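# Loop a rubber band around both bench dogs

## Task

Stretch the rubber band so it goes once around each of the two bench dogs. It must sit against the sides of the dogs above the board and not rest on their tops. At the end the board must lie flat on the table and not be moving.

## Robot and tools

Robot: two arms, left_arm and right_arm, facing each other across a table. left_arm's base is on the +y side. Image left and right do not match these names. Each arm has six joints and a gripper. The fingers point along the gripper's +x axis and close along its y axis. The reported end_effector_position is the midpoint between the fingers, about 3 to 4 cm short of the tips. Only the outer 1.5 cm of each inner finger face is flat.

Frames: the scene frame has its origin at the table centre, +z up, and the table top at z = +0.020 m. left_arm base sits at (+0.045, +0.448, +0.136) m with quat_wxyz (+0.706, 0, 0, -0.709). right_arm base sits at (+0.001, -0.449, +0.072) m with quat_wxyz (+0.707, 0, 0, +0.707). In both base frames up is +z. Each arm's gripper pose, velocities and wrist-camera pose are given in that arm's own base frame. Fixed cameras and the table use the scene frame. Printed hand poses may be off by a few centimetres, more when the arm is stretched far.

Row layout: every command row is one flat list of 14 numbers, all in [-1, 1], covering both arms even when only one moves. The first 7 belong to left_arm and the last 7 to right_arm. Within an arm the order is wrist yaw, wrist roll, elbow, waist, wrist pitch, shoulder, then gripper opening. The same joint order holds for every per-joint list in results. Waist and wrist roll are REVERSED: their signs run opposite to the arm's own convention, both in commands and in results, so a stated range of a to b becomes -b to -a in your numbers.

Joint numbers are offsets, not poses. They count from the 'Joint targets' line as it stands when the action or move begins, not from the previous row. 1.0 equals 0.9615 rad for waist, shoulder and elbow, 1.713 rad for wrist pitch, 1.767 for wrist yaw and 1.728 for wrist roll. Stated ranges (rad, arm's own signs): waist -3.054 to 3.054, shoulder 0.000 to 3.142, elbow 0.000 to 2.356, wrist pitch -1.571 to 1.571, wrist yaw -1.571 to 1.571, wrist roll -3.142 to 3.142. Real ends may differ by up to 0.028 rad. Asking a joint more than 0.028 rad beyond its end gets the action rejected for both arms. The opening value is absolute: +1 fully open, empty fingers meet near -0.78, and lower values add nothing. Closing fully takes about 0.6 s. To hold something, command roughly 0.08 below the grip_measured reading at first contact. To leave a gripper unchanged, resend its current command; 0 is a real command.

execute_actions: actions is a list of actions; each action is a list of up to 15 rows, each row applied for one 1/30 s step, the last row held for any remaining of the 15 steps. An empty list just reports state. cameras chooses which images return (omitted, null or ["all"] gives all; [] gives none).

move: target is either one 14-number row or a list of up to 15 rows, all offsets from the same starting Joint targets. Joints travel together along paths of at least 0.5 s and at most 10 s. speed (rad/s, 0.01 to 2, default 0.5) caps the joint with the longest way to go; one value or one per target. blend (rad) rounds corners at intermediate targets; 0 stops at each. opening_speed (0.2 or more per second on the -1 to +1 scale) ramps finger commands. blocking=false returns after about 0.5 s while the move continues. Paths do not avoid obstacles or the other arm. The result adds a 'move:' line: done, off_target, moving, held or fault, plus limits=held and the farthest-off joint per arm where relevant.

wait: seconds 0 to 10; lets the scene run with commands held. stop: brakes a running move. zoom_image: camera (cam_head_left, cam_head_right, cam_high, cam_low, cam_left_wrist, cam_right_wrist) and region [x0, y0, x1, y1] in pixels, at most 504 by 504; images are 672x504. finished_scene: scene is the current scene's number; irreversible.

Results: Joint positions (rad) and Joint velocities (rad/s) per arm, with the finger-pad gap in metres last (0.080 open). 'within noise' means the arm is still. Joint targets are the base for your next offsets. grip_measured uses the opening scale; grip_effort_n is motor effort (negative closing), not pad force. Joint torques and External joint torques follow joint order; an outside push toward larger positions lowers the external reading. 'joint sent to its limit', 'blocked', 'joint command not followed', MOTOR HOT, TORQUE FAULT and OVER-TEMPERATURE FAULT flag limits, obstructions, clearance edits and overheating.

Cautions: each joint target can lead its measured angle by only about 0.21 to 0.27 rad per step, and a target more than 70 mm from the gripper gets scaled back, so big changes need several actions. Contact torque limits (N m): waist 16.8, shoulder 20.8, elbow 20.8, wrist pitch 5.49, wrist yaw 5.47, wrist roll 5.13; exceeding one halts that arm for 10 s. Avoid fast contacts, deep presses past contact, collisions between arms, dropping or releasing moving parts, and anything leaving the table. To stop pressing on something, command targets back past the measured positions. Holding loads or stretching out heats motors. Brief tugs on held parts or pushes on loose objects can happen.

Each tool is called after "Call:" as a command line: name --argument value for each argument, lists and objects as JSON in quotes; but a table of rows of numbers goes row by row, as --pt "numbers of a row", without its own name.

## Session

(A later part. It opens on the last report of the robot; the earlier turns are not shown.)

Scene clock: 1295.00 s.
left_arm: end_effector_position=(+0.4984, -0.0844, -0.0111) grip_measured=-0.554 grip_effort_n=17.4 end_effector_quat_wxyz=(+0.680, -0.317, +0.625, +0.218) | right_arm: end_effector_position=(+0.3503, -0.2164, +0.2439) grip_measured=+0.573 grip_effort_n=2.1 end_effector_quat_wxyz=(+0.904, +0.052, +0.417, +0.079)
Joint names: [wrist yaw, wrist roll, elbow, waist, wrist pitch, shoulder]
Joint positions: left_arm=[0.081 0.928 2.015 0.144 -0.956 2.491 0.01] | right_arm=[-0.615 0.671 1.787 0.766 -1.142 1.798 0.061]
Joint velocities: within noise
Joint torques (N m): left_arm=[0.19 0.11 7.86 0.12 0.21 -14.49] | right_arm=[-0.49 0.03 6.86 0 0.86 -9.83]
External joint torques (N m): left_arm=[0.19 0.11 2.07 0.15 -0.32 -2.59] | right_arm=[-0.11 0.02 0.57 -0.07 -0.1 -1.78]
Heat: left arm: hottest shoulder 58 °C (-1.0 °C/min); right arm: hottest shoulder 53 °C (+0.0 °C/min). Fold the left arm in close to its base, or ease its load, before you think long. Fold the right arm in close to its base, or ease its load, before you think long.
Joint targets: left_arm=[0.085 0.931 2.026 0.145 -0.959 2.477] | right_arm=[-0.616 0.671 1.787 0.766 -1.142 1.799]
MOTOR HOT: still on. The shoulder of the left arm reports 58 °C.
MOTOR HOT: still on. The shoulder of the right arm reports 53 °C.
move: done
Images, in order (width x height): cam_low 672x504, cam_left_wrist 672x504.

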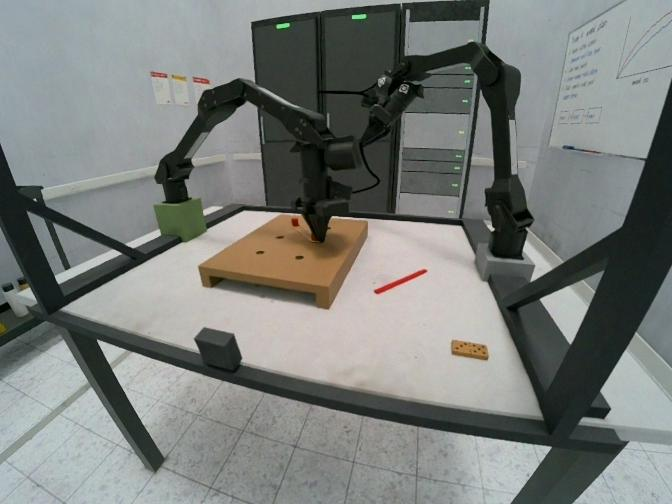

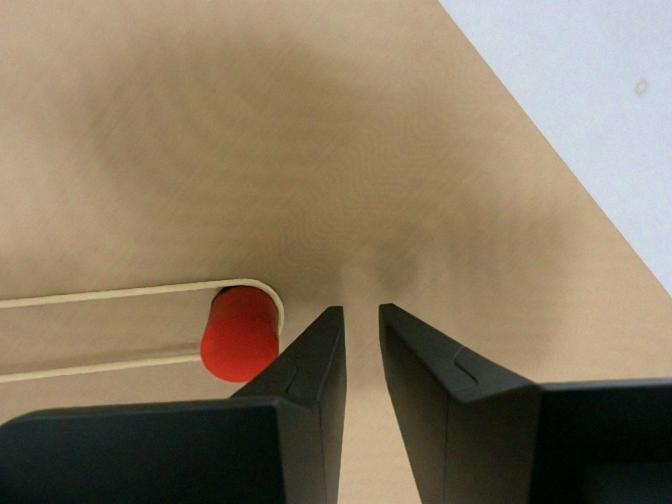

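Call:
move --pt "0 0 0.08 0 -0.1 -0.08 -0.55 0 0 0 0 0 0 0.5727" --pt "0 0 0.08 -0.2 -0.1 -0.35 -0.55 0 0 0 0 0 0 0.5727" --speed '[0.2,0.5]' --blend 0.03 --cameras '["cam_high","cam_low"]'

Call:
zoom_image --camera "cam_low" --region '[250, 170, 370, 260]'

Call:
zoom_image --camera "cam_high" --region '[260, 210, 400, 320]'

Scene clock: 1312.97 s.
left_arm: end_effector_position=(+0.4947, +0.0114, +0.1706) grip_measured=-0.554 grip_effort_n=17.4 end_effector_quat_wxyz=(+0.726, -0.404, +0.503, +0.236) | right_arm: end_effector_position=(+0.3503, -0.2164, +0.2439) grip_measured=+0.573 grip_effort_n=1.2 end_effector_quat_wxyz=(+0.904, +0.052, +0.417, +0.079)
Joint names: [wrist yaw, wrist roll, elbow, waist, wrist pitch, shoulder]
Joint positions: left_arm=[0.083 0.928 2.096 -0.048 -1.129 2.148 0.01] | right_arm=[-0.615 0.671 1.787 0.766 -1.142 1.798 0.061]
Joint velocities: within noise
Joint torques (N m): left_arm=[0.11 0.07 7.86 0.1 0.71 -12.33] | right_arm=[-0.5 0.02 6.91 -0.01 0.86 -9.82]
External joint torques (N m): left_arm=[0.1 0.09 1.61 0.03 -0.22 -1.85] | right_arm=[-0.12 0.02 0.66 -0.01 -0.08 -1.8]
Heat: left arm: hottest shoulder 61 °C (+4.1 °C/min); right arm: hottest shoulder 53 °C (+0.0 °C/min). Fold the left arm in close to its base, or ease its load, before you think long. Fold the right arm in close to its base, or ease its load, before you think long.
Joint targets: left_arm=[0.085 0.931 2.102 -0.047 -1.130 2.140] | right_arm=[-0.616 0.671 1.787 0.766 -1.142 1.799]
MOTOR HOT: still on. The shoulder of the left arm reports 61 °C.
MOTOR HOT: still on. The shoulder of the right arm reports 53 °C.
move: done
Images, in order (width x height): cam_high 672x504, cam_low 672x504.

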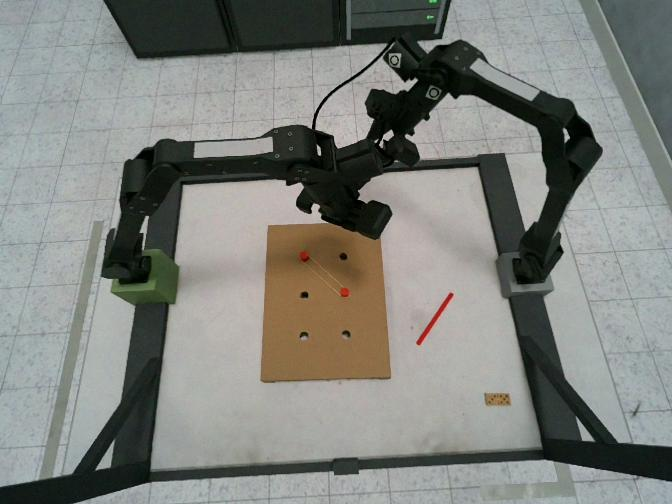

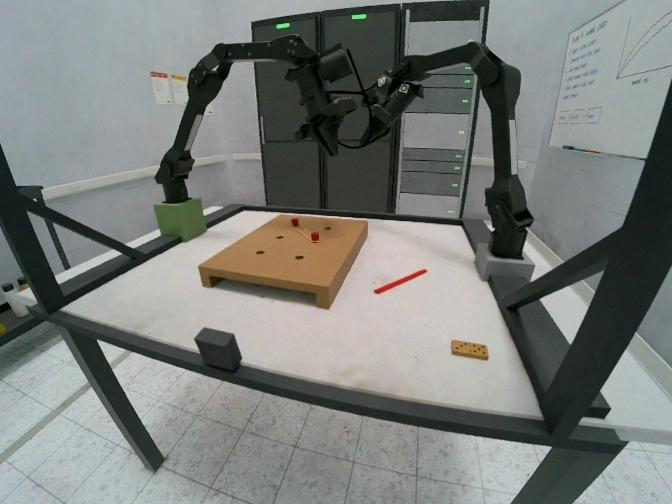

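Scaled by 4.200 from the camera's 672x504 image, which has a finer 960x720 frame.

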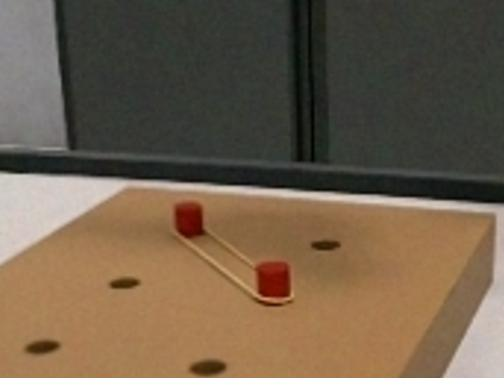

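Scaled by 3.600 from the camera's 672x504 image, which has a finer 960x720 frame.

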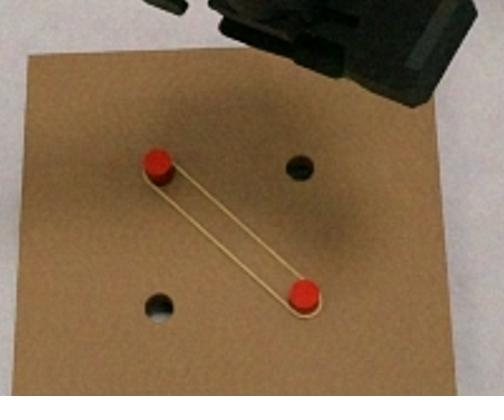

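Done.

Call:
finished_scene --scene 1

The scene is finished: the task was done.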